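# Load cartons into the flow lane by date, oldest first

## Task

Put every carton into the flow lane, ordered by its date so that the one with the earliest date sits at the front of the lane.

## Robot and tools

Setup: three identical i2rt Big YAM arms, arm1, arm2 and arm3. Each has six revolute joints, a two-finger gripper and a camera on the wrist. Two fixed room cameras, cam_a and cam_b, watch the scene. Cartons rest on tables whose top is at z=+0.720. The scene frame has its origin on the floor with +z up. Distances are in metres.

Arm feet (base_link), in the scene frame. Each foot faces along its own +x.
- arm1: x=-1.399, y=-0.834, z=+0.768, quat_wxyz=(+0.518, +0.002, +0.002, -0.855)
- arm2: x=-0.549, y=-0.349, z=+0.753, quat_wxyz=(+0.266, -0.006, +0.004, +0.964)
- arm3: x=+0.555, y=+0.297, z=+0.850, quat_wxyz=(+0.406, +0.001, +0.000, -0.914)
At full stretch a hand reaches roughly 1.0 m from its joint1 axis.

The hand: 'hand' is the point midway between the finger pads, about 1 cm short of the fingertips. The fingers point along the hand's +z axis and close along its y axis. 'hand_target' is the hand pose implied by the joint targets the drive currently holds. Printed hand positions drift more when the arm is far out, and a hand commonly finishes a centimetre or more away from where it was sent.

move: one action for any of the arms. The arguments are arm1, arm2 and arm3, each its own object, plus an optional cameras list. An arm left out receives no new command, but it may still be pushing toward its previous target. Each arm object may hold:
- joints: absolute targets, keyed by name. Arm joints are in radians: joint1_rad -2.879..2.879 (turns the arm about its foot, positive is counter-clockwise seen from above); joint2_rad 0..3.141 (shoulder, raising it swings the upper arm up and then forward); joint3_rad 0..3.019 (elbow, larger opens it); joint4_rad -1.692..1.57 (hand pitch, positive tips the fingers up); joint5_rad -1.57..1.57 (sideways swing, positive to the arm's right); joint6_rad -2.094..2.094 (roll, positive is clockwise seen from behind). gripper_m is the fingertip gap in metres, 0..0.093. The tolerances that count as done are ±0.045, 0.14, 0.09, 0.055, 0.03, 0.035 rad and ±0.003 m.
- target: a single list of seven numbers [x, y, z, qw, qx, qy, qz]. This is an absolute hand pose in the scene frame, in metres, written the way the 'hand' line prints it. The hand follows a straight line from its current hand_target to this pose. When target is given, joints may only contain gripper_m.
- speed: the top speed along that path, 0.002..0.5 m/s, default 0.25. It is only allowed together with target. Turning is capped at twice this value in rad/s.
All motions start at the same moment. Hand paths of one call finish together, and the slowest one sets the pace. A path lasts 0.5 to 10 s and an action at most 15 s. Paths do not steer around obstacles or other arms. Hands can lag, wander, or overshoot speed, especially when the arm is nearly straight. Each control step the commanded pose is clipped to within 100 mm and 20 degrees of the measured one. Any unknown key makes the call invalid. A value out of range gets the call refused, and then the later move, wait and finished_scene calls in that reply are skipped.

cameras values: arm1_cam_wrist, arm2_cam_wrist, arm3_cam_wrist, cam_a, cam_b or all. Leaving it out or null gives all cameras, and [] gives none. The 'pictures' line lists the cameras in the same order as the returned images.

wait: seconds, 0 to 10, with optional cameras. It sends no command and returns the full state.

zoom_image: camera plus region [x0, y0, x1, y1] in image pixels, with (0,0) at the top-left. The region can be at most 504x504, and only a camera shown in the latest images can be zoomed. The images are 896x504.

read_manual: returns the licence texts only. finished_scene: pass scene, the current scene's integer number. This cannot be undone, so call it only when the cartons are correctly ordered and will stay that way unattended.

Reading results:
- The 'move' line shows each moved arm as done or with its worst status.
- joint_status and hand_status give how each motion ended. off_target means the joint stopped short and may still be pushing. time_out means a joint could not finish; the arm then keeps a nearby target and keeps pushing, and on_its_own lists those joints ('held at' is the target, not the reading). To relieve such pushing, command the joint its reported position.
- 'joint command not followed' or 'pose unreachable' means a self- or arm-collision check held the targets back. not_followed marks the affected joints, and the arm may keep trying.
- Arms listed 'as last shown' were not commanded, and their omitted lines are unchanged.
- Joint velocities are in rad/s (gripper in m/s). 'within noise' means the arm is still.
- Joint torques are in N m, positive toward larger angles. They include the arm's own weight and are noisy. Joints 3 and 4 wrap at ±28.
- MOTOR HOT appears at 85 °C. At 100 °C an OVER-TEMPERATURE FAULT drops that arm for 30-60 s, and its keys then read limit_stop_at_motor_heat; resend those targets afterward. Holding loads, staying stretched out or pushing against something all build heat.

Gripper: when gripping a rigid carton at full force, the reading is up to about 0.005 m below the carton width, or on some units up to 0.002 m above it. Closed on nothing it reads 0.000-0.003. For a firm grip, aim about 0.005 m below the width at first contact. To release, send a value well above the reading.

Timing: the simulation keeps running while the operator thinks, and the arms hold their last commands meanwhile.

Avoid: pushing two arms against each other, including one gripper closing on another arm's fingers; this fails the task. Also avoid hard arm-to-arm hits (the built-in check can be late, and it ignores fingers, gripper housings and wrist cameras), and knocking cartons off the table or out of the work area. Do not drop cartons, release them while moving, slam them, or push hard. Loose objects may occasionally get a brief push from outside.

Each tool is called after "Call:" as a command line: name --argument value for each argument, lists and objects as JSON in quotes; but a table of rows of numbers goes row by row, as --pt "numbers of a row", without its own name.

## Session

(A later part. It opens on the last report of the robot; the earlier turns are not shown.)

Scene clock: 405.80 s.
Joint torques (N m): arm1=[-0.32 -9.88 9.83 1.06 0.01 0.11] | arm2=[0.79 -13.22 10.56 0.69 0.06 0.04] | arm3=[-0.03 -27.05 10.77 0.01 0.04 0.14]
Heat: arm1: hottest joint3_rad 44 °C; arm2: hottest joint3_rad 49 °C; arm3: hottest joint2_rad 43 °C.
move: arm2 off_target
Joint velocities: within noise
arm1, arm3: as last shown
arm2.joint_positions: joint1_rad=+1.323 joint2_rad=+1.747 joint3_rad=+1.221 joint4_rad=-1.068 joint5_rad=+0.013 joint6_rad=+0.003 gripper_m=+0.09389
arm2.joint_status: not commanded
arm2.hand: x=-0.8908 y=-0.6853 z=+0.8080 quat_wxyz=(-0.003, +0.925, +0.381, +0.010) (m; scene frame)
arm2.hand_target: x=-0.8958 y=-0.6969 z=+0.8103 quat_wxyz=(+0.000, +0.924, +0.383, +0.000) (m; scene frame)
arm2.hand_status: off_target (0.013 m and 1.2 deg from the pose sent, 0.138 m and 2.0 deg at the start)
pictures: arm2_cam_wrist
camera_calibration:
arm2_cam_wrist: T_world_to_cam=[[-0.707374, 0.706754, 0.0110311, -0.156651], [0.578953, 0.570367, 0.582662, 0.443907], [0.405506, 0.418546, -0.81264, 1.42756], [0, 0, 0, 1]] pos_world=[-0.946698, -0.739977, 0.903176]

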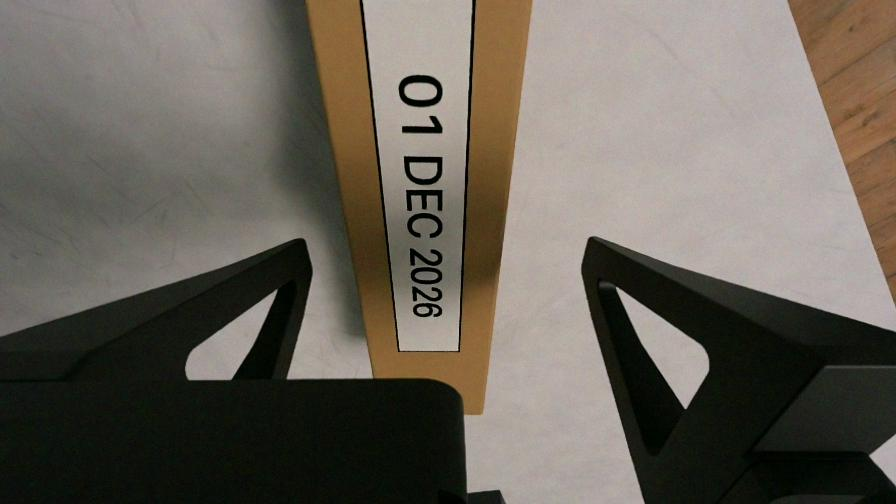

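Call:
move --arm2 '{"target": [-0.900, -0.707, 0.752, 0, 0.9239, 0.3827, 0], "speed": 0.12}' --cameras '["arm2_cam_wrist"]'

Call:
move --arm2 '{"joints": {"gripper_m": 0.05}}' --cameras '["arm2_cam_wrist"]'

Scene clock: 418.47 s.
Joint torques (N m): arm1=[-0.32 -9.93 9.84 1.06 0 0.11] | arm2=[0.91 -13.92 8.17 0.77 0.06 0.08] | arm3=[-0.09 -26.75 10.81 -0.02 0.06 0.14]
Heat: arm1: hottest joint3_rad 44 °C; arm2: hottest joint3_rad 49 °C; arm3: hottest joint2_rad 43 °C.
move: arm2 done
Joint velocities: within noise
arm1, arm3: as last shown
arm2.joint_positions: joint1_rad=+1.329 joint2_rad=+1.847 joint3_rad=+1.221 joint4_rad=-0.939 joint5_rad=+0.013 joint6_rad=+0.004 gripper_m=+0.09389
arm2.joint_status: not commanded
arm2.hand: x=-0.9040 y=-0.7032 z=+0.7605 quat_wxyz=(+0.002, +0.924, +0.383, -0.003) (m; scene frame)
arm2.hand_target: x=-0.8999 y=-0.7069 z=+0.7522 quat_wxyz=(+0.000, +0.924, +0.383, +0.000) (m; scene frame)
arm2.hand_status: done (0.010 m and 0.5 deg from the pose sent, 0.061 m and 1.3 deg at the start)
pictures: arm2_cam_wrist
camera_calibration:
arm2_cam_wrist: T_world_to_cam=[[-0.710053, 0.704062, 0.0109957, -0.157057], [0.588254, 0.584533, 0.558819, 0.525839], [0.387016, 0.40326, -0.829217, 1.38695], [0, 0, 0, 1]] pos_world=[-0.957618, -0.756094, 0.857961]

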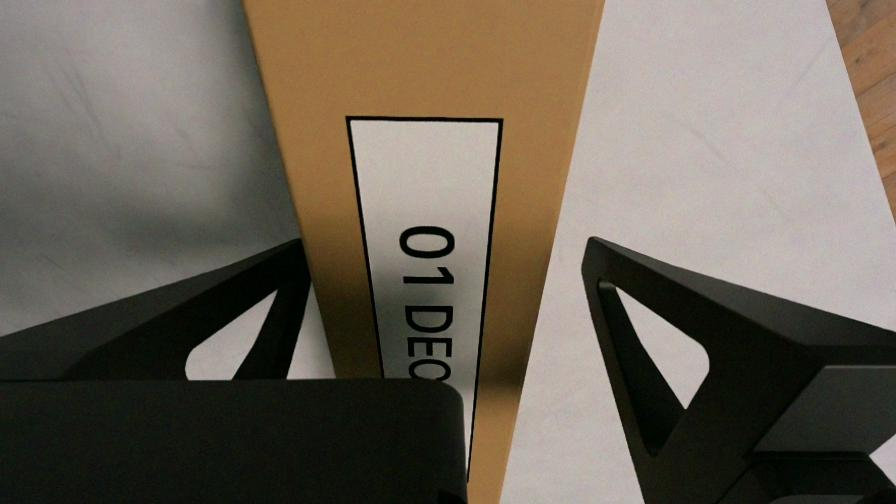

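Scene clock: 419.10 s.
Joint torques (N m): arm1=[-0.32 -9.93 9.87 1.07 0.01 0.12] | arm2=[0.62 -13.86 8.16 0.73 0.06 0.08] | arm3=[-0.03 -26.87 10.81 0.03 0.04 0.15]
Heat: arm1: hottest joint3_rad 44 °C; arm2: hottest joint3_rad 49 °C; arm3: hottest joint2_rad 43 °C.
move: arm2 off_target
Joint velocities: within noise
arm1, arm3: as last shown
arm2.joint_positions: joint1_rad=+1.331 joint2_rad=+1.847 joint3_rad=+1.221 joint4_rad=-0.938 joint5_rad=+0.013 joint6_rad=+0.006 gripper_m=+0.06079
arm2.joint_status: gripper_m off_target (ended at +0.06081, target +0.05000)
arm2.hand: x=-0.9031 y=-0.7042 z=+0.7605 quat_wxyz=(+0.003, +0.924, +0.383, -0.003) (m; scene frame)
arm2.hand_target: x=-0.9000 y=-0.7069 z=+0.7522 quat_wxyz=(+0.000, +0.924, +0.383, +0.000) (m; scene frame)
arm2.hand_status: not commanded
pictures: arm2_cam_wrist
camera_calibration:
arm2_cam_wrist: T_world_to_cam=[[-0.710616, 0.703493, 0.0110369, -0.156648], [0.58798, 0.585172, 0.558437, 0.526331], [0.386399, 0.403324, -0.829473, 1.38673], [0, 0, 0, 1]] pos_world=[-0.956619, -0.757095, 0.858061]

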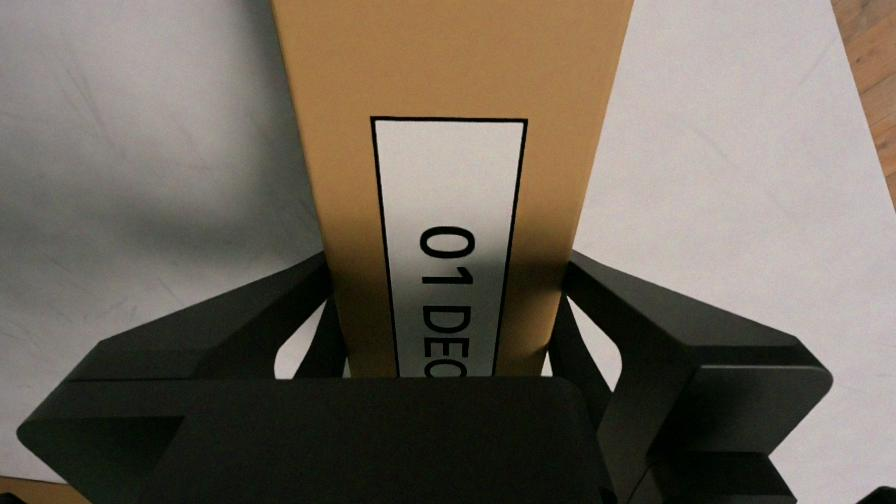

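Call:
move --arm2 '{"target": [-0.900, -0.707, 0.96, 0, 0.9239, 0.3827, 0], "speed": 0.25}' --cameras '[]'

Call:
move --arm2 '{"joints": {"joint1_rad": -1.784, "joint2_rad": 1.489, "joint3_rad": 1.35, "joint4_rad": -1.391, "joint5_rad": 0.0, "joint6_rad": 0.8186}}' --cameras '["arm2_cam_wrist", "cam_a", "cam_b"]'

Scene clock: 426.20 s.
Joint torques (N m): arm1=[-0.26 -9.88 9.84 1.06 0 0.12] | arm2=[0.85 -13.51 15.32 -0.35 0.03 0.09] | arm3=[-0.09 -27.05 10.81 -0.05 0.04 0.15]
Heat: arm1: hottest joint3_rad 44 °C; arm2: hottest joint3_rad 49 °C; arm3: hottest joint2_rad 43 °C.
move: arm2 off_target
Joint velocities: within noise
arm1: as last shown
arm2.joint_positions: joint1_rad=+1.334 joint2_rad=+1.650 joint3_rad=+1.454 joint4_rad=-1.430 joint5_rad=+0.013 joint6_rad=+0.010 gripper_m=+0.06079
arm2.joint_status: not commanded
arm2.hand: x=-0.8890 y=-0.6883 z=+0.9368 quat_wxyz=(-0.009, +0.924, +0.383, +0.025) (m; scene frame)
arm2.hand_target: x=-0.8987 y=-0.7059 z=+0.9601 quat_wxyz=(+0.001, +0.924, +0.383, +0.000) (m; scene frame)
arm2.hand_status: off_target (0.032 m and 3.0 deg from the pose sent, 0.200 m and 0.5 deg at the start)
arm3.joint_positions: joint1_rad=+0.807 joint2_rad=+2.025 joint3_rad=+1.907 joint4_rad=-1.448 joint5_rad=+0.002 joint6_rad=+1.634 gripper_m=+0.09405
arm3.joint_status: not commanded
arm3.hand: x=+0.5993 y=-0.3304 z=+1.0001 quat_wxyz=(-0.002, -1.000, -0.005, +0.000) (m; scene frame)
arm3.hand_target: x=+0.5985 y=-0.3282 z=+1.0026 quat_wxyz=(+0.000, -1.000, +0.000, -0.001) (m; scene frame)
arm3.hand_status: not commanded
pictures: none
No camera images: "cameras" was empty.

Scene clock: 428.77 s.
Joint torques (N m): arm1=[-0.32 -9.93 9.85 1.06 0.01 0.12] | arm2=[-0.15 -13.51 9.61 -0.06 -0.05 0.08] | arm3=[-0.09 -26.93 10.81 -0.01 0.05 0.14]
Heat: arm1: hottest joint3_rad 44 °C; arm2: hottest joint3_rad 49 °C; arm3: hottest joint2_rad 43 °C.
move: arm2 done
Joint velocities: within noise
arm1, arm3: as last shown
arm2.joint_positions: joint1_rad=-1.784 joint2_rad=+1.507 joint3_rad=+1.356 joint4_rad=-1.382 joint5_rad=+0.003 joint6_rad=+0.809 gripper_m=+0.06074
arm2.joint_status: all done
arm2.hand: x=-0.2408 y=-0.0171 z=+0.9615 quat_wxyz=(-0.018, +0.005, -1.000, -0.007) (m; scene frame)
arm2.hand_target: x=-0.2448 y=-0.0207 z=+0.9671 quat_wxyz=(-0.019, +0.000, -1.000, -0.009) (m; scene frame)
arm2.hand_status: not commanded
pictures: arm2_cam_wrist, cam_a, cam_b
camera_calibration:
arm2_cam_wrist: T_world_to_cam=[[0.0145005, -0.999895, -0.000390748, -0.0151492], [-0.844986, -0.0124629, 0.534643, -0.709762], [-0.534592, -0.00742239, -0.845078, 0.806527], [0, 0, 0, 1]] pos_world=[-0.168356, -0.0180069, 1.06104]

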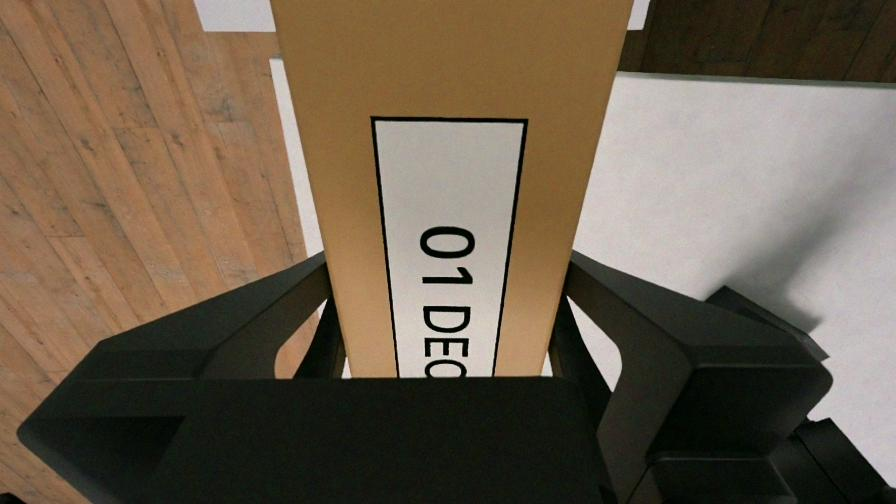

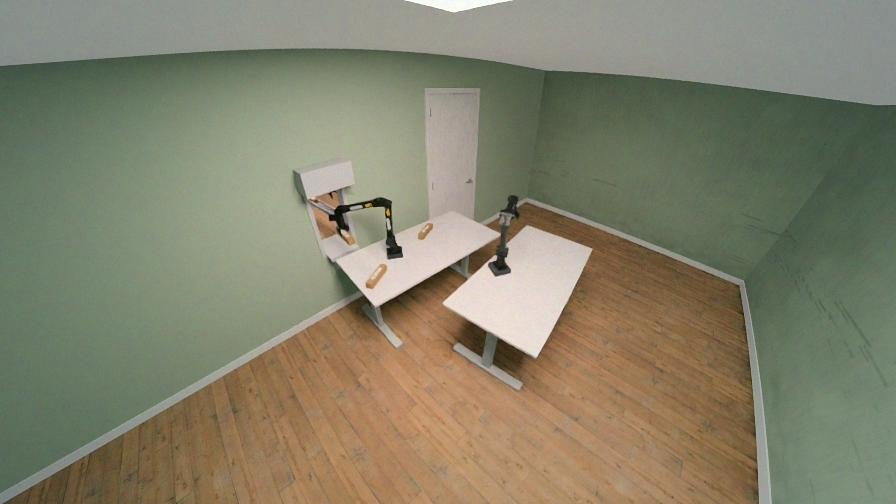

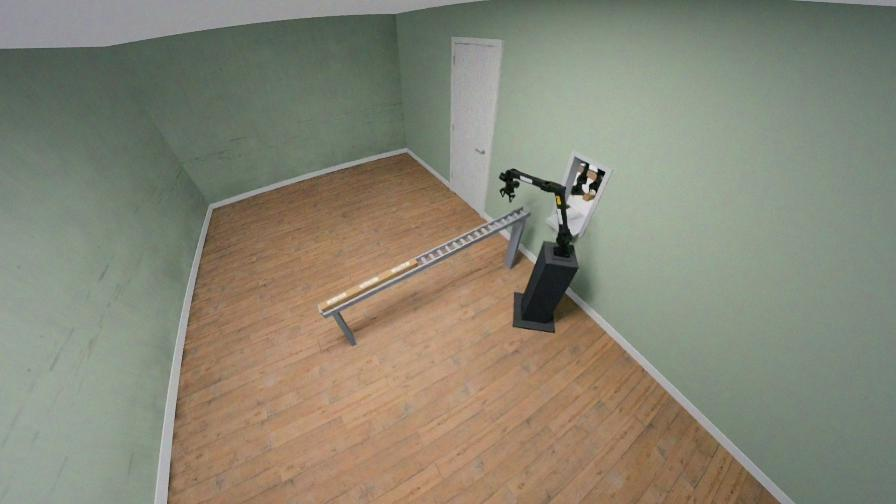

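Call:
move --arm2 '{"target": [0.065, 0.002, 0.84, 0, 0.0, -1.0, 0], "speed": 0.2}' --cameras '["arm2_cam_wrist", "arm3_cam_wrist", "cam_b"]'

Scene clock: 441.90 s.
Joint torques (N m): arm1=[-0.26 -9.88 9.84 1.06 0.01 0.11] | arm2=[-0.56 -22.83 15.72 -0.08 -0.1 -0.11] | arm3=[-0.21 -26.99 10.77 -0.06 0.05 0.15]
Heat: arm1: hottest joint3_rad 44 °C; arm2: hottest joint3_rad 49 °C; arm3: hottest joint2_rad 43 °C.
move: arm2 off_target
Joint velocities: within noise
arm1, arm3: as last shown
arm2.joint_positions: joint1_rad=-2.083 joint2_rad=+2.291 joint3_rad=+2.135 joint4_rad=-1.468 joint5_rad=-0.012 joint6_rad=+0.526 gripper_m=+0.06074
arm2.joint_status: not commanded
arm2.hand: x=+0.0463 y=-0.0058 z=+0.8201 quat_wxyz=(+0.021, -0.003, -1.000, +0.014) (m; scene frame)
arm2.hand_target: x=+0.0635 y=+0.0010 z=+0.8403 quat_wxyz=(-0.001, +0.000, -1.000, +0.000) (m; scene frame)
arm2.hand_status: off_target (0.028 m and 2.9 deg from the pose sent, 0.330 m and 2.3 deg at the start)
pictures: arm2_cam_wrist, arm3_cam_wrist, cam_b
camera_calibration:
arm2_cam_wrist: T_world_to_cam=[[-0.00112, -0.999167, 0.0407915, -0.0411593], [-0.800249, 0.0253568, 0.599131, -0.446118], [-0.599666, -0.0319723, -0.799611, 0.806317], [0, 0, 0, 1]] pos_world=[0.126469, -0.004033, 0.913702]
arm3_cam_wrist: T_world_to_cam=[[0.00625119, 0.999954, -0.00733331, 0.334924], [0.803127, -0.000651288, 0.595808, -1.07554], [0.595775, -0.00961409, -0.803094, 0.566006], [0, 0, 0, 1]] pos_world=[0.524485, -0.330167, 1.09782]

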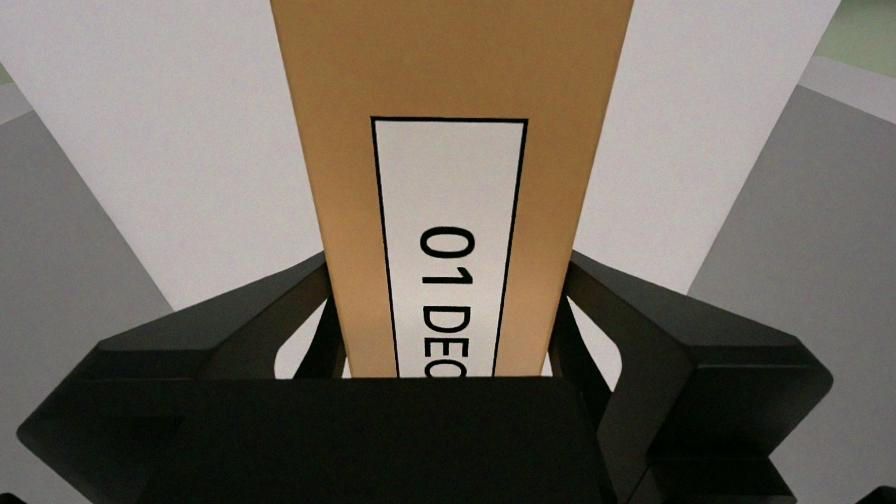

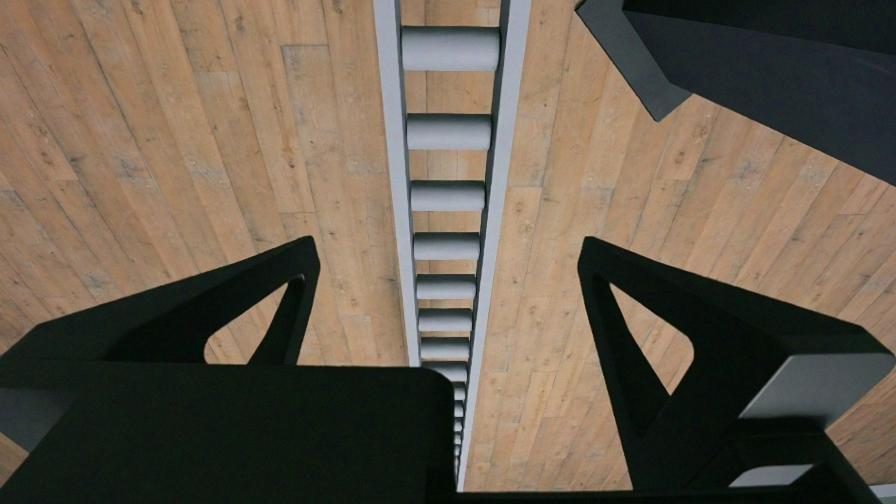

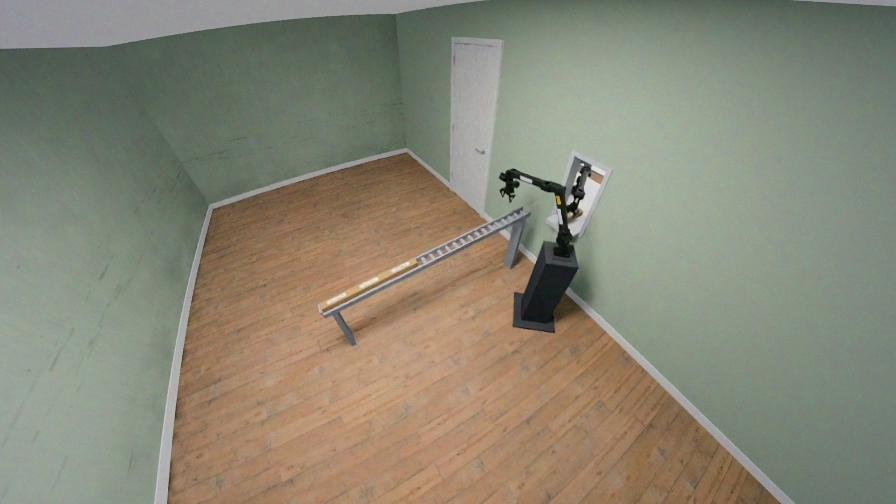

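Call:
move --arm2 '{"target": [0.07, 0.008, 0.772, 0, 0.0, -1.0, 0], "speed": 0.12}' --cameras '["arm2_cam_wrist"]'

Scene clock: 446.47 s.
Joint torques (N m): arm1=[-0.32 -9.93 9.85 1.05 0.01 0.11] | arm2=[-0.26 -21.19 11.52 0.96 -0.09 -0.07] | arm3=[-0.21 -26.87 10.77 -0.08 0.04 0.14]
Heat: arm1: hottest joint3_rad 44 °C; arm2: hottest joint3_rad 50 °C; arm3: hottest joint2_rad 43 °C.
move: arm2 off_target
Joint velocities: within noise
arm1.joint_positions: joint1_rad=+0.913 joint2_rad=+1.201 joint3_rad=+1.196 joint4_rad=-1.210 joint5_rad=+0.001 joint6_rad=-0.008 gripper_m=+0.09389
arm1.joint_status: not commanded
arm1.hand: x=-1.2257 y=-1.2132 z=+1.0416 quat_wxyz=(-0.148, -0.528, -0.831, +0.094) (m; scene frame)
arm1.hand_target: x=-1.2293 y=-1.2184 z=+1.0449 quat_wxyz=(-0.154, -0.536, -0.824, +0.098) (m; scene frame)
arm1.hand_status: not commanded
arm2.joint_positions: joint1_rad=-2.083 joint2_rad=+2.342 joint3_rad=+2.135 joint4_rad=-1.373 joint5_rad=-0.012 joint6_rad=+0.526 gripper_m=+0.06074
arm2.joint_status: not commanded
arm2.hand: x=+0.0630 y=+0.0032 z=+0.7849 quat_wxyz=(+0.002, -0.003, -1.000, +0.003) (m; scene frame)
arm2.hand_target: x=+0.0695 y=+0.0076 z=+0.7721 quat_wxyz=(+0.000, +0.000, -1.000, +0.000) (m; scene frame)
arm2.hand_status: off_target (0.015 m and 0.6 deg from the pose sent, 0.055 m and 2.9 deg at the start)
arm3: as last shown
pictures: arm2_cam_wrist
camera_calibration:
arm2_cam_wrist: T_world_to_cam=[[-0.00156552, -0.999819, 0.0189819, -0.0135296], [-0.821964, 0.0120975, 0.569411, -0.387209], [-0.569537, -0.014711, -0.821834, 0.803975], [0, 0, 0, 1]] pos_world=[0.1396, 0.00298436, 0.881472]

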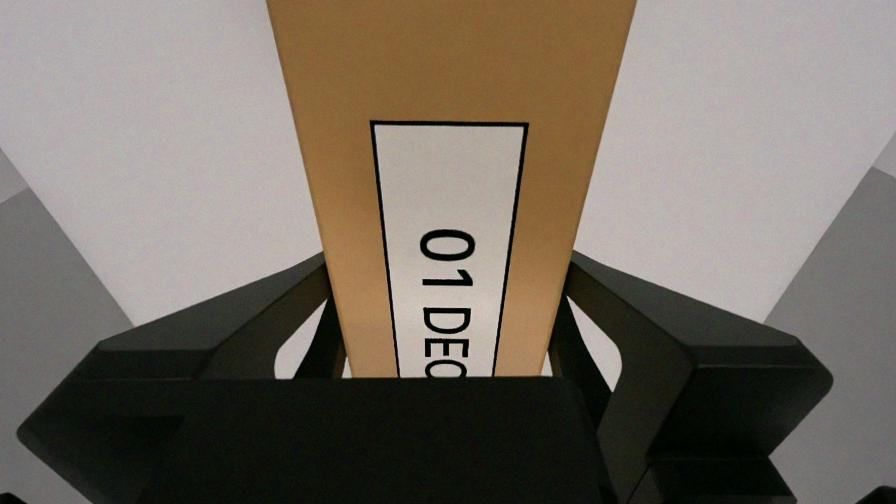

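Call:
move --arm2 '{"target": [0.07, 0.008, 0.764, 0, 0.0, -1.0, 0], "speed": 0.05}' --cameras '["arm2_cam_wrist"]'

Scene clock: 451.40 s.
Joint torques (N m): arm1=[-0.32 -9.88 9.85 1.07 0.01 0.12] | arm2=[-0.26 -20.78 10.66 1.17 0.05 -0.06] | arm3=[0.03 -26.81 10.82 -0.06 0.06 0.14]
Heat: arm1: hottest joint3_rad 44 °C; arm2: hottest joint3_rad 50 °C; arm3: hottest joint2_rad 43 °C.
move: arm2 off_target
Joint velocities: within noise
arm1, arm3: as last shown
arm2.joint_positions: joint1_rad=-2.083 joint2_rad=+2.343 joint3_rad=+2.135 joint4_rad=-1.362 joint5_rad=-0.015 joint6_rad=+0.525 gripper_m=+0.06074
arm2.joint_status: not commanded
arm2.hand: x=+0.0652 y=+0.0051 z=+0.7847 quat_wxyz=(-0.001, -0.003, -1.000, -0.001) (m; scene frame)
arm2.hand_target: x=+0.0692 y=+0.0074 z=+0.7641 quat_wxyz=(+0.000, +0.000, -1.000, +0.000) (m; scene frame)
arm2.hand_status: off_target (0.021 m and 0.4 deg from the pose sent, 0.023 m and 0.6 deg at the start)
pictures: arm2_cam_wrist
camera_calibration:
arm2_cam_wrist: T_world_to_cam=[[-0.000776017, -0.999945, 0.0104508, -0.00501491], [-0.826428, 0.00652551, 0.563004, -0.379931], [-0.563041, -0.00819992, -0.826388, 0.808105], [0, 0, 0, 1]] pos_world=[0.141007, 0.00409101, 0.881763]

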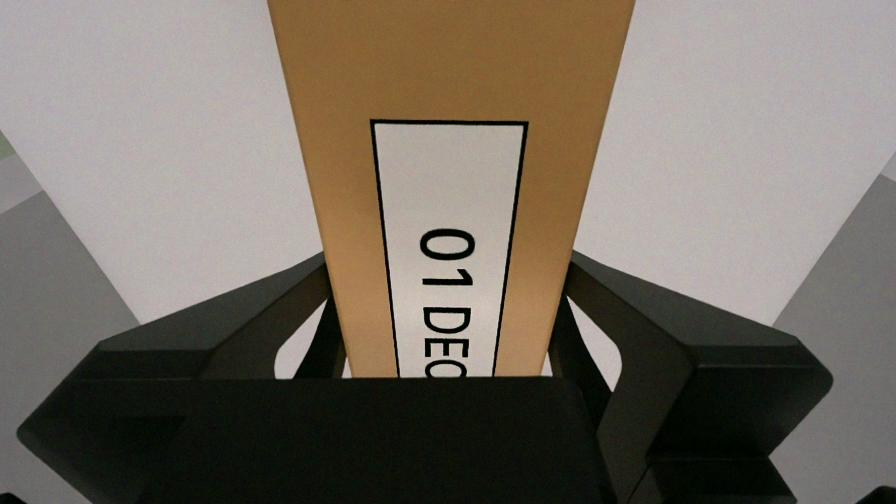

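Call:
move --arm2 '{"joints": {"gripper_m": 0.094}}' --cameras '["arm3_cam_wrist", "arm2_cam_wrist"]'

Scene clock: 489.70 s.
Joint torques (N m): arm1=[-0.32 -9.88 9.85 1.05 0 0.11] | arm2=[-0.21 -21.25 10.59 0.77 0.05 -0.06] | arm3=[-0.15 -26.93 10.8 -0.06 0.06 0.14]
Heat: arm1: hottest joint3_rad 44 °C; arm2: hottest joint3_rad 49 °C; arm3: hottest joint2_rad 44 °C.
move: arm2 done
Joint velocities: within noise
arm1, arm3: as last shown
arm2.joint_positions: joint1_rad=-2.083 joint2_rad=+2.349 joint3_rad=+2.135 joint4_rad=-1.351 joint5_rad=-0.015 joint6_rad=+0.525 gripper_m=+0.09381
arm2.joint_status: all done
arm2.hand: x=+0.0671 y=+0.0061 z=+0.7805 quat_wxyz=(-0.004, -0.003, -1.000, -0.003) (m; scene frame)
arm2.hand_target: x=+0.0692 y=+0.0075 z=+0.7643 quat_wxyz=(+0.000, +0.000, -1.000, +0.000) (m; scene frame)
arm2.hand_status: not commanded
pictures: arm2_cam_wrist, arm3_cam_wrist
camera_calibration:
arm2_cam_wrist: T_world_to_cam=[[-0.000364392, -0.99997, 0.0077999, -0.00190325], [-0.829049, 0.00466361, 0.559157, -0.372874], [-0.559176, -0.00626274, -0.829025, 0.807514], [0, 0, 0, 1]] pos_world=[0.142411, 0.004893, 0.87796]
arm3_cam_wrist: T_world_to_cam=[[0.00625119, 0.999954, -0.00733331, 0.334924], [0.803127, -0.000651288, 0.595808, -1.07554], [0.595775, -0.00961409, -0.803094, 0.566006], [0, 0, 0, 1]] pos_world=[0.524485, -0.330167, 1.09782]

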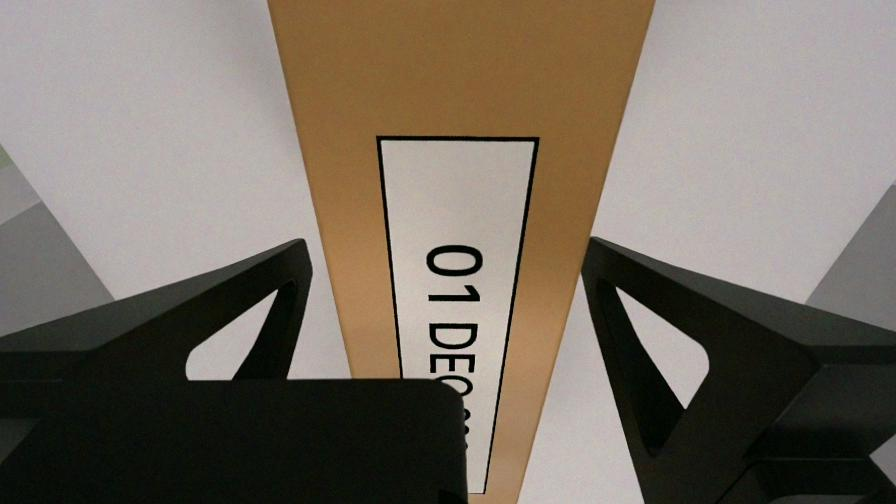

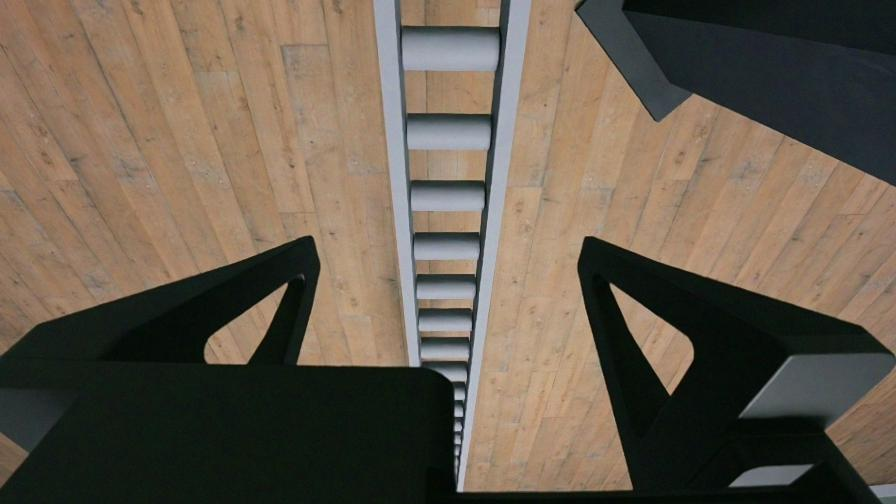

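Call:
move --arm2 '{"target": [0.06, 0.008, 0.93, 0, 0, -1, 0], "speed": 0.25}' --cameras '["arm2_cam_wrist"]'

Call:
move --arm2 '{"target": [-0.25, -0.015, 0.97, 0, 0, -1, 0], "speed": 0.3}' --cameras '["arm2_cam_wrist", "cam_b"]'

Scene clock: 493.20 s.
Joint torques (N m): arm1=[-0.32 -9.88 9.85 1.06 0 0.12] | arm2=[0.03 -20.6 14.01 -0.12 0.05 -0.02] | arm3=[-0.03 -26.81 10.82 -0.01 0.05 0.14]
Heat: arm1: hottest joint3_rad 44 °C; arm2: hottest joint3_rad 49 °C; arm3: hottest joint2_rad 44 °C.
move: arm2 done
Joint velocities: within noise
arm1, arm3: as last shown
arm2.joint_positions: joint1_rad=-2.083 joint2_rad=+2.270 joint3_rad=+2.383 joint4_rad=-1.687 joint5_rad=-0.015 joint6_rad=+0.525 gripper_m=+0.09388
arm2.joint_status: not commanded
arm2.hand: x=+0.0530 y=+0.0006 z=+0.9287 quat_wxyz=(+0.000, -0.003, -1.000, +0.000) (m; scene frame)
arm2.hand_target: x=+0.0594 y=+0.0076 z=+0.9298 quat_wxyz=(-0.006, +0.000, -1.000, -0.004) (m; scene frame)
arm2.hand_status: done (0.010 m and 0.3 deg from the pose sent, 0.150 m and 0.6 deg at the start; a joint's target at an end of its range on 25 of 51 steps)
pictures: arm2_cam_wrist
camera_calibration:
arm2_cam_wrist: T_world_to_cam=[[-0.000445533, -0.999921, 0.0125805, -0.0130542], [-0.824409, 0.00748774, 0.565945, -0.473838], [-0.565994, -0.0101193, -0.824347, 0.918467], [0, 0, 0, 1]] pos_world=[0.129204, -0.000210915, 1.02547]

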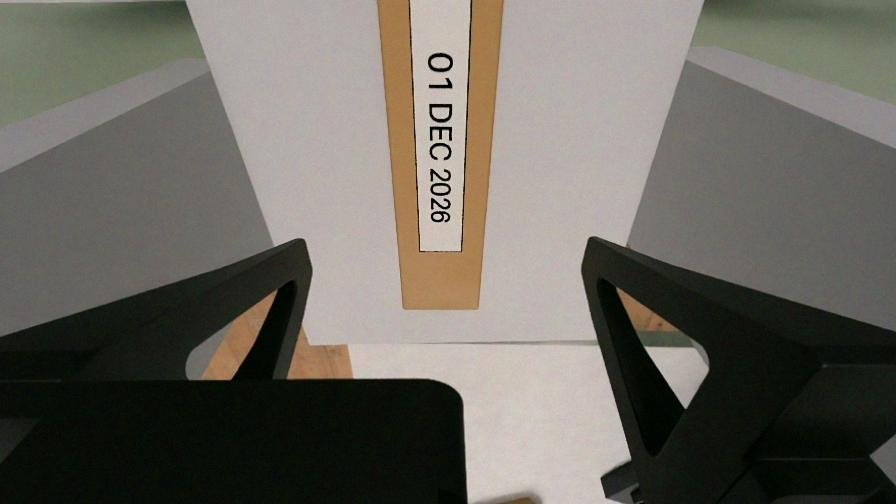

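Scene clock: 495.23 s.
Joint torques (N m): arm1=[-0.32 -9.88 9.84 1.06 0 0.12] | arm2=[0.21 -11.75 8.88 0.73 0.12 0.09] | arm3=[-0.09 -26.75 10.85 -0.01 0.04 0.14]
Heat: arm1: hottest joint3_rad 44 °C; arm2: hottest joint3_rad 49 °C; arm3: hottest joint2_rad 44 °C.
move: arm2 done
Joint velocities: within noise
arm1, arm3: as last shown
arm2.joint_positions: joint1_rad=-1.777 joint2_rad=+1.510 joint3_rad=+1.401 joint4_rad=-1.452 joint5_rad=-0.017 joint6_rad=+0.818 gripper_m=+0.09388
arm2.joint_status: not commanded
arm2.hand: x=-0.2479 y=-0.0150 z=+0.9773 quat_wxyz=(-0.002, +0.004, -1.000, -0.004) (m; scene frame)
arm2.hand_target: x=-0.2501 y=-0.0150 z=+0.9701 quat_wxyz=(+0.000, +0.000, -1.000, +0.000) (m; scene frame)
arm2.hand_status: done (0.008 m and 0.6 deg from the pose sent, 0.306 m and 0.3 deg at the start)
pictures: arm2_cam_wrist, cam_b
camera_calibration:
arm2_cam_wrist: T_world_to_cam=[[0.0118976, -0.999912, 0.00587031, -0.0197676], [-0.827188, -0.00654367, 0.561887, -0.746339], [-0.561799, -0.011541, -0.827193, 0.791818], [0, 0, 0, 1]] pos_world=[-0.172285, -0.0155114, 1.07446]

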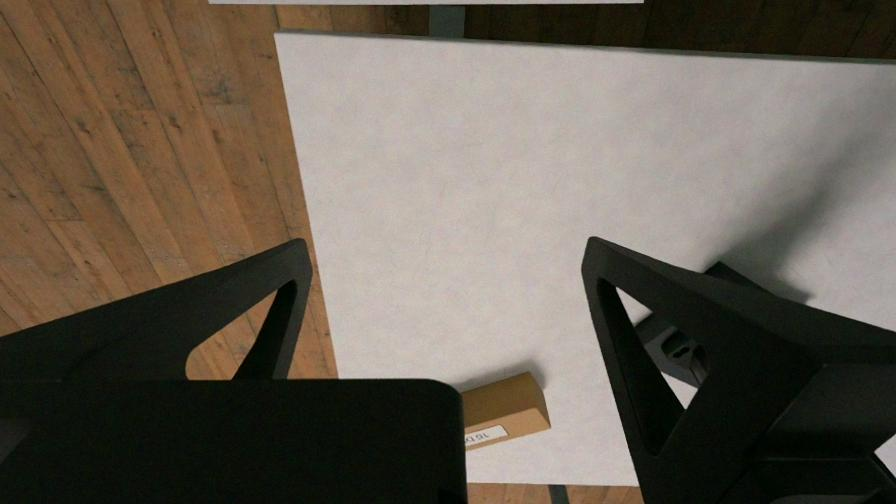

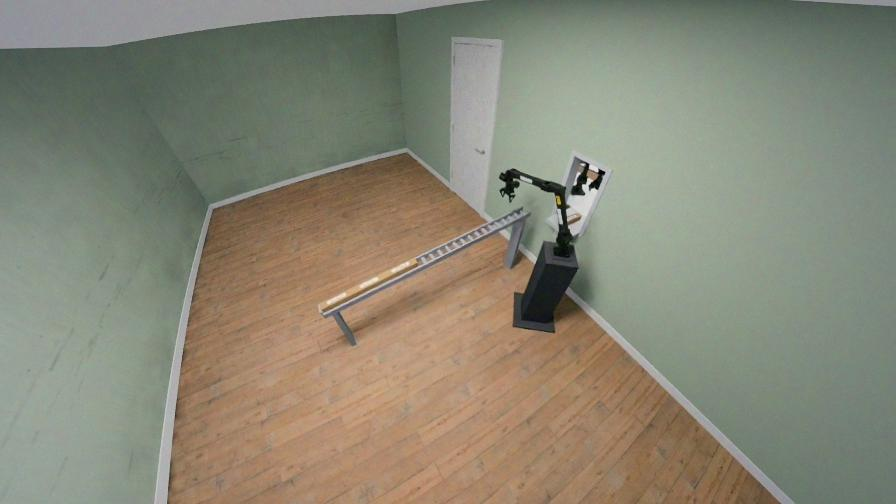

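Call:
move --arm2 '{"joints": {"joint1_rad": -0.508, "joint2_rad": 1.43, "joint3_rad": 1.3, "joint4_rad": -1.388, "joint5_rad": 0, "joint6_rad": 0}}' --arm3 '{"joints": {"joint1_rad": -0.295, "joint2_rad": 1.882, "joint3_rad": 1.587, "joint4_rad": -1.246, "joint5_rad": 0, "joint6_rad": 0.54}}' --cameras '["arm2_cam_wrist", "arm3_cam_wrist"]'

Scene clock: 502.70 s.
Joint torques (N m): arm1=[-0.32 -9.93 9.84 1.09 0 0.12] | arm2=[0.32 -11.05 8.66 0.57 0.01 -0.11] | arm3=[0.32 -20.95 12.42 0.75 0.05 -0.03]
Heat: arm1: hottest joint3_rad 44 °C; arm2: hottest joint3_rad 48 °C; arm3: hottest joint2_rad 44 °C.
move: arm2 done; arm3 done
Joint velocities: within noise
arm1: as last shown
arm2.joint_positions: joint1_rad=-0.513 joint2_rad=+1.432 joint3_rad=+1.319 joint4_rad=-1.391 joint5_rad=-0.001 joint6_rad=+0.010 gripper_m=+0.09391
arm2.joint_status: all done
arm2.hand: x=-0.7648 y=+0.0295 z=+0.9734 quat_wxyz=(-0.014, +0.862, -0.506, -0.022) (m; scene frame)
arm2.hand_target: x=-0.7640 y=+0.0241 z=+0.9667 quat_wxyz=(-0.011, +0.866, -0.500, -0.016) (m; scene frame)
arm2.hand_status: not commanded
arm3.joint_positions: joint1_rad=-0.299 joint2_rad=+1.857 joint3_rad=+1.566 joint4_rad=-1.254 joint5_rad=+0.001 joint6_rad=+0.548 gripper_m=+0.09404
arm3.joint_status: all done
arm3.hand: x=+0.0677 y=+0.0081 z=+0.9682 quat_wxyz=(-0.006, -1.000, +0.005, +0.010) (m; scene frame)
arm3.hand_target: x=+0.0611 y=+0.0014 z=+0.9623 quat_wxyz=(-0.008, -1.000, -0.001, +0.012) (m; scene frame)
arm3.hand_status: not commanded
pictures: arm2_cam_wrist, arm3_cam_wrist
camera_calibration:
arm2_cam_wrist: T_world_to_cam=[[0.871567, 0.490071, 0.014196, 0.636293], [0.411726, -0.74734, 0.521503, -0.162708], [0.266182, -0.44868, -0.853132, 1.17007], [0, 0, 0, 1]] pos_world=[-0.799032, 0.0915587, 1.07404]
arm3_cam_wrist: T_world_to_cam=[[0.0258539, 0.999547, -0.0154185, 0.00598959], [0.815052, -0.0121464, 0.579261, -0.614012], [0.578811, -0.027543, -0.814997, 0.873161], [0, 0, 0, 1]] pos_world=[-0.00509825, 0.0106046, 1.06739]

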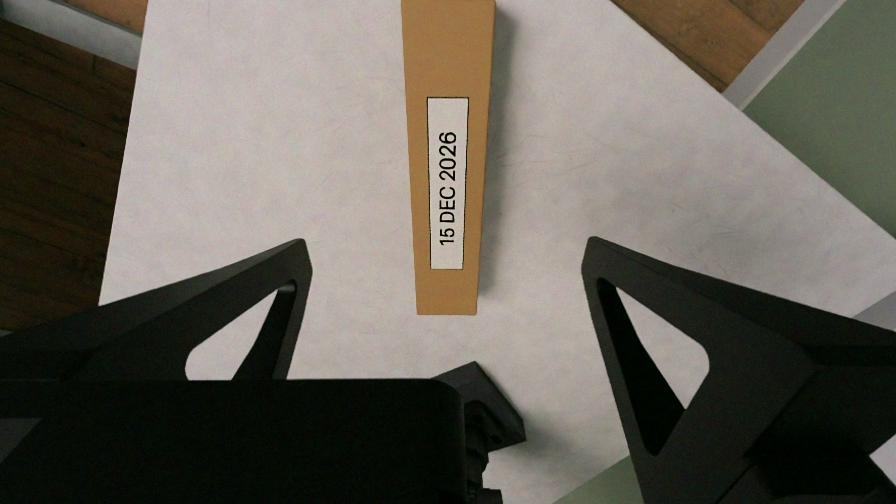

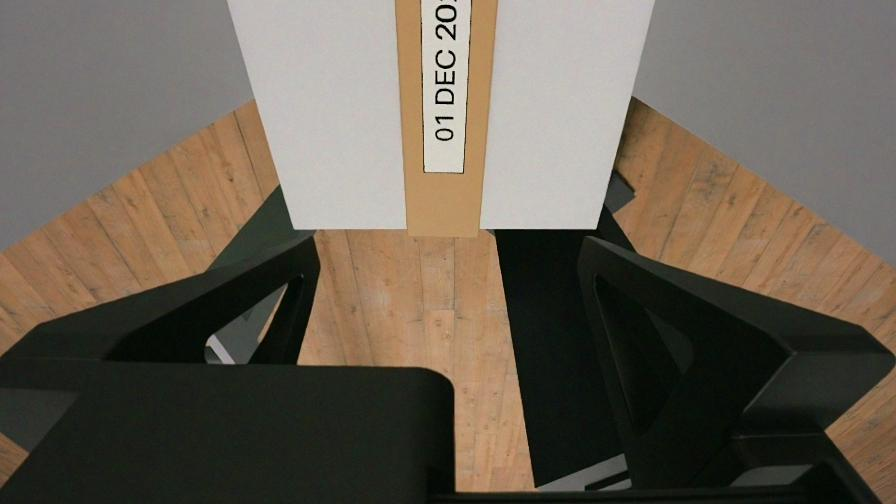

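Call:
move --arm2 '{"target": [-0.738, -0.018, 0.81, 0, 0.866, -0.5, 0], "speed": 0.25}' --arm3 '{"target": [0.03, 0.004, 0.84, 0, 1, 0, 0], "speed": 0.2}' --cameras '["arm2_cam_wrist", "arm3_cam_wrist"]'

Scene clock: 517.70 s.
Joint torques (N m): arm1=[-0.32 -9.93 9.85 1.06 0 0.11] | arm2=[0.03 -8.76 7.92 0.81 -0.09 -0.11] | arm3=[-0.5 -23.88 11.14 0.69 0.09 -0.02]
Heat: arm1: hottest joint3_rad 44 °C; arm2: hottest joint3_rad 48 °C; arm3: hottest joint2_rad 43 °C.
move: arm2 done; arm3 off_target
Joint velocities: within noise
arm1: as last shown
arm2.joint_positions: joint1_rad=-0.513 joint2_rad=+1.467 joint3_rad=+0.921 joint4_rad=-0.998 joint5_rad=-0.001 joint6_rad=+0.007 gripper_m=+0.09391
arm2.joint_status: not commanded
arm2.hand: x=-0.7387 y=-0.0155 z=+0.8173 quat_wxyz=(-0.003, +0.863, -0.505, -0.004) (m; scene frame)
arm2.hand_target: x=-0.7380 y=-0.0180 z=+0.8101 quat_wxyz=(+0.000, +0.866, -0.500, +0.000) (m; scene frame)
arm2.hand_status: done (0.008 m and 0.9 deg from the pose sent, 0.172 m and 3.1 deg at the start)
arm3.joint_positions: joint1_rad=-0.316 joint2_rad=+2.070 joint3_rad=+1.553 joint4_rad=-1.060 joint5_rad=+0.001 joint6_rad=+0.519 gripper_m=+0.09404
arm3.joint_status: not commanded
arm3.hand: x=+0.0397 y=+0.0032 z=+0.8449 quat_wxyz=(+0.002, -1.000, +0.000, -0.004) (m; scene frame)
arm3.hand_target: x=+0.0302 y=+0.0041 z=+0.8402 quat_wxyz=(+0.000, -1.000, +0.000, +0.000) (m; scene frame)
arm3.hand_status: off_target (0.011 m and 0.5 deg from the pose sent, 0.134 m and 1.5 deg at the start)
pictures: arm2_cam_wrist, arm3_cam_wrist
camera_calibration:
arm2_cam_wrist: T_world_to_cam=[[0.869679, 0.493406, 0.0144734, 0.636307], [0.403069, -0.726765, 0.556192, -0.160197], [0.284947, -0.477874, -0.830928, 1.00511], [0, 0, 0, 1]] pos_world=[-0.775214, 0.0499306, 0.915061]
arm3_cam_wrist: T_world_to_cam=[[0.0149691, 0.999887, 0.00169147, -0.0042746], [0.798707, -0.0129749, 0.601581, -0.538069], [0.601534, -0.00765412, -0.79881, 0.774078], [0, 0, 0, 1]] pos_world=[-0.035811, 0.0032176, 0.942041]

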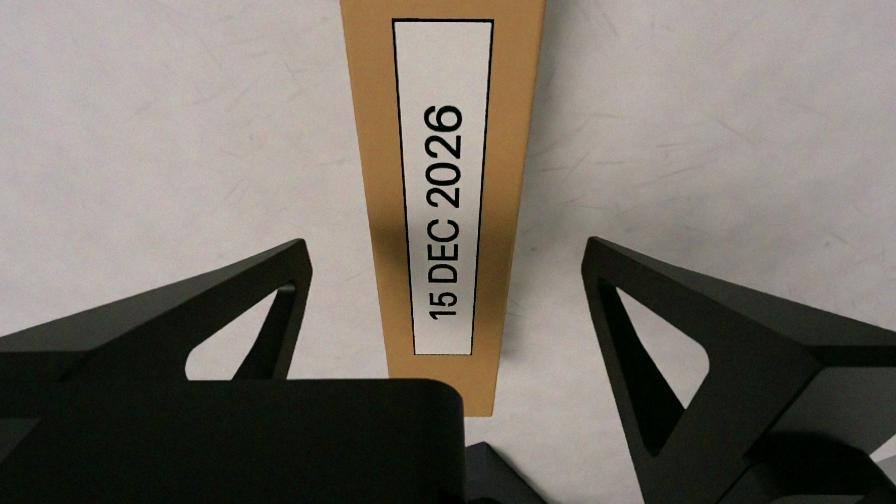

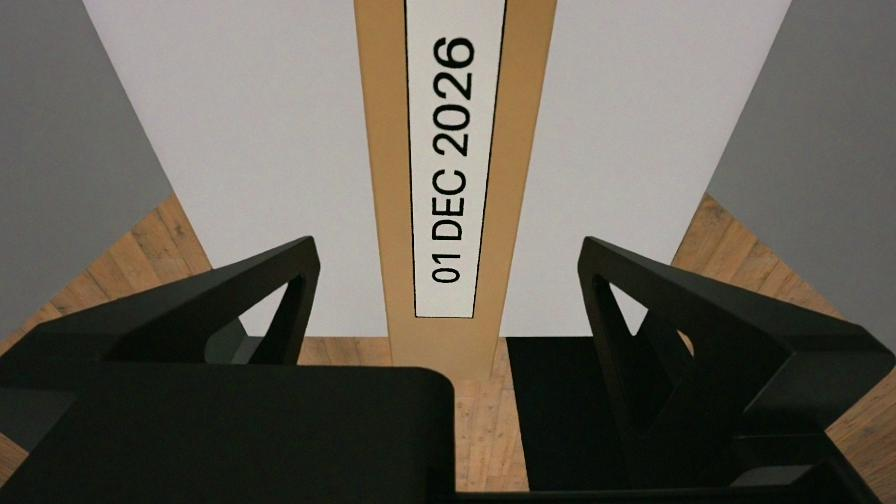

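Call:
move --arm2 '{"target": [-0.740, -0.018, 0.752, 0, 0.866, -0.5, 0], "speed": 0.15}' --arm3 '{"target": [0.014, 0.004, 0.780, 0, 1, 0, 0], "speed": 0.15}' --cameras '["arm3_cam_wrist"]'

Call:
move --arm2 '{"joints": {"gripper_m": 0.05}}' --arm3 '{"joints": {"gripper_m": 0.05}}' --cameras '["arm3_cam_wrist", "arm2_cam_wrist"]'

Scene clock: 525.07 s.
Joint torques (N m): arm1=[-0.26 -9.93 9.85 1.06 0 0.12] | arm2=[0.32 -9.23 6.99 0.77 -0.08 -0.08] | arm3=[-0.67 -24.53 12.38 0.64 0.1 -0.04]
Heat: arm1: hottest joint3_rad 44 °C; arm2: hottest joint3_rad 47 °C; arm3: hottest joint2_rad 42 °C.
move: arm2 done; arm3 off_target
Joint velocities: within noise
arm1: as last shown
arm2.joint_positions: joint1_rad=-0.513 joint2_rad=+1.575 joint3_rad=+0.857 joint4_rad=-0.827 joint5_rad=-0.001 joint6_rad=+0.006 gripper_m=+0.09391
arm2.joint_status: not commanded
arm2.hand: x=-0.7395 y=-0.0139 z=+0.7594 quat_wxyz=(-0.004, +0.863, -0.505, -0.005) (m; scene frame)
arm2.hand_target: x=-0.7398 y=-0.0182 z=+0.7521 quat_wxyz=(+0.000, +0.866, -0.500, +0.000) (m; scene frame)
arm2.hand_status: done (0.009 m and 1.0 deg from the pose sent, 0.065 m and 0.9 deg at the start)
arm3.joint_positions: joint1_rad=-0.328 joint2_rad=+2.186 joint3_rad=+1.556 joint4_rad=-0.969 joint5_rad=+0.001 joint6_rad=+0.506 gripper_m=+0.09404
arm3.joint_status: not commanded
arm3.hand: x=+0.0326 y=+0.0074 z=+0.7784 quat_wxyz=(+0.007, -1.000, -0.001, -0.014) (m; scene frame)
arm3.hand_target: x=+0.0145 y=+0.0044 z=+0.7805 quat_wxyz=(+0.000, -1.000, +0.000, +0.000) (m; scene frame)
arm3.hand_status: off_target (0.019 m and 1.8 deg from the pose sent, 0.070 m and 0.5 deg at the start)
pictures: arm3_cam_wrist
camera_calibration:
arm3_cam_wrist: T_world_to_cam=[[0.0140204, 0.999819, 0.0128763, -0.0170413], [0.786692, -0.0189786, 0.617054, -0.503974], [0.617186, 0.00147832, -0.786816, 0.715388], [0, 0, 0, 1]] pos_world=[-0.0448166, 0.00641597, 0.874077]

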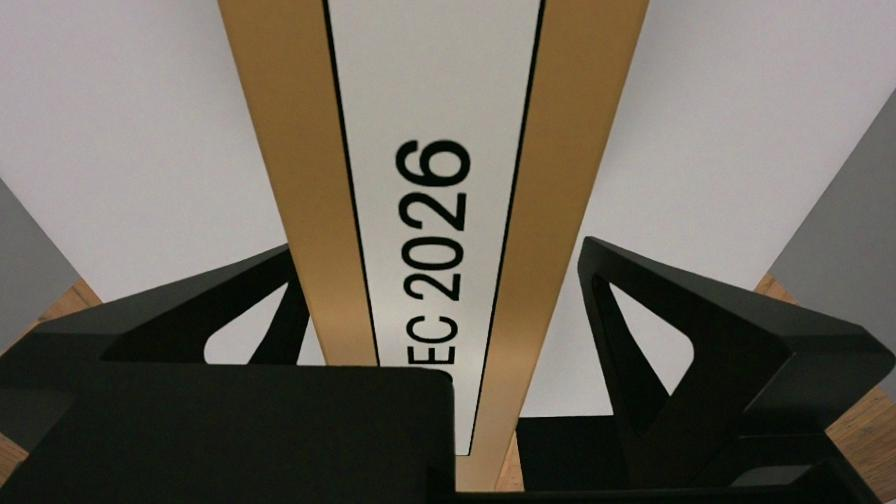

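Scene clock: 525.70 s.
Joint torques (N m): arm1=[-0.32 -9.93 9.85 1.06 0 0.12] | arm2=[0.26 -9.23 7.01 0.77 0.03 -0.07] | arm3=[-0.67 -24.59 12.41 0.55 0.15 -0.02]
Heat: arm1: hottest joint3_rad 44 °C; arm2: hottest joint3_rad 47 °C; arm3: hottest joint2_rad 42 °C.
move: arm2 off_target; arm3 off_target
Joint velocities: within noise
arm1.joint_positions: joint1_rad=+0.913 joint2_rad=+1.201 joint3_rad=+1.196 joint4_rad=-1.210 joint5_rad=+0.001 joint6_rad=-0.008 gripper_m=+0.09389
arm1.joint_status: not commanded
arm1.hand: x=-1.2257 y=-1.2132 z=+1.0416 quat_wxyz=(-0.148, -0.528, -0.831, +0.094) (m; scene frame)
arm1.hand_target: x=-1.2293 y=-1.2184 z=+1.0449 quat_wxyz=(-0.154, -0.536, -0.824, +0.098) (m; scene frame)
arm1.hand_status: not commanded
arm2.joint_positions: joint1_rad=-0.513 joint2_rad=+1.575 joint3_rad=+0.857 joint4_rad=-0.826 joint5_rad=-0.004 joint6_rad=+0.006 gripper_m=+0.06057
arm2.joint_status: gripper_m off_target (ended at +0.06060, target +0.05000)
arm2.hand: x=-0.7400 y=-0.0141 z=+0.7594 quat_wxyz=(-0.003, +0.863, -0.505, -0.006) (m; scene frame)
arm2.hand_target: x=-0.7398 y=-0.0181 z=+0.7521 quat_wxyz=(+0.000, +0.866, -0.500, +0.000) (m; scene frame)
arm2.hand_status: not commanded
arm3.joint_positions: joint1_rad=-0.328 joint2_rad=+2.186 joint3_rad=+1.556 joint4_rad=-0.968 joint5_rad=-0.001 joint6_rad=+0.506 gripper_m=+0.05851
arm3.joint_status: gripper_m off_target (ended at +0.05854, target +0.05000)
arm3.hand: x=+0.0324 y=+0.0070 z=+0.7784 quat_wxyz=(+0.006, -1.000, -0.001, -0.013) (m; scene frame)
arm3.hand_target: x=+0.0145 y=+0.0044 z=+0.7805 quat_wxyz=(+0.000, -1.000, +0.000, +0.000) (m; scene frame)
arm3.hand_status: not commanded
pictures: arm2_cam_wrist, arm3_cam_wrist
camera_calibration:
arm2_cam_wrist: T_world_to_cam=[[0.869273, 0.494191, 0.0118329, 0.639357], [0.405317, -0.726241, 0.555241, -0.12394], [0.282988, -0.47786, -0.831605, 0.957195], [0, 0, 0, 1]] pos_world=[-0.776417, 0.051431, 0.857259]
arm3_cam_wrist: T_world_to_cam=[[0.0137696, 0.999851, 0.0104087, -0.0145957], [0.786956, -0.0172584, 0.616767, -0.503647], [0.616855, -0.000301412, -0.787077, 0.715673], [0, 0, 0, 1]] pos_world=[-0.0449167, 0.00611703, 0.874074]

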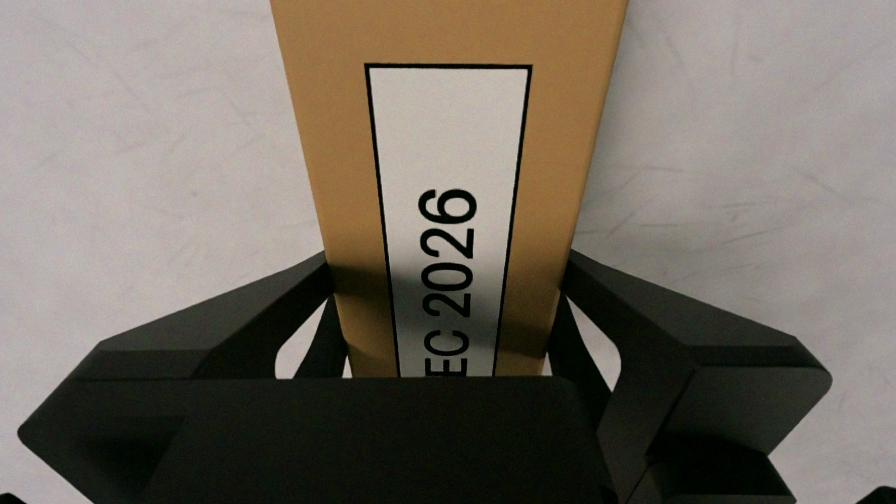

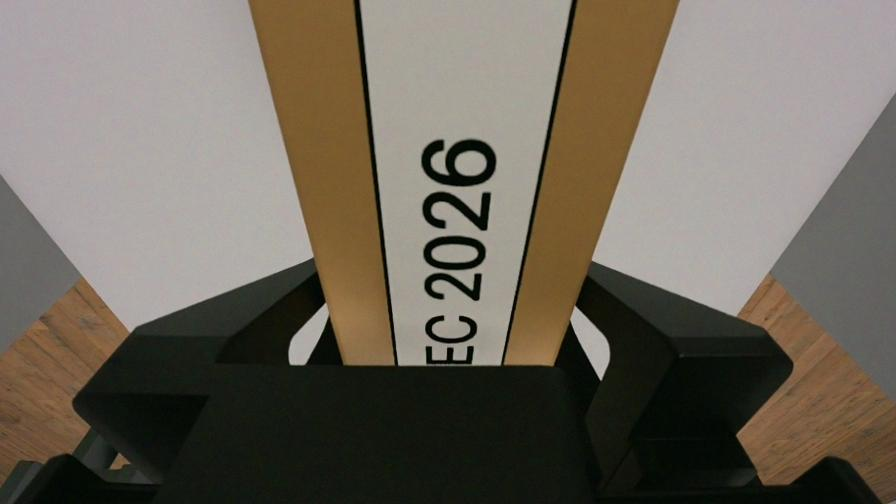

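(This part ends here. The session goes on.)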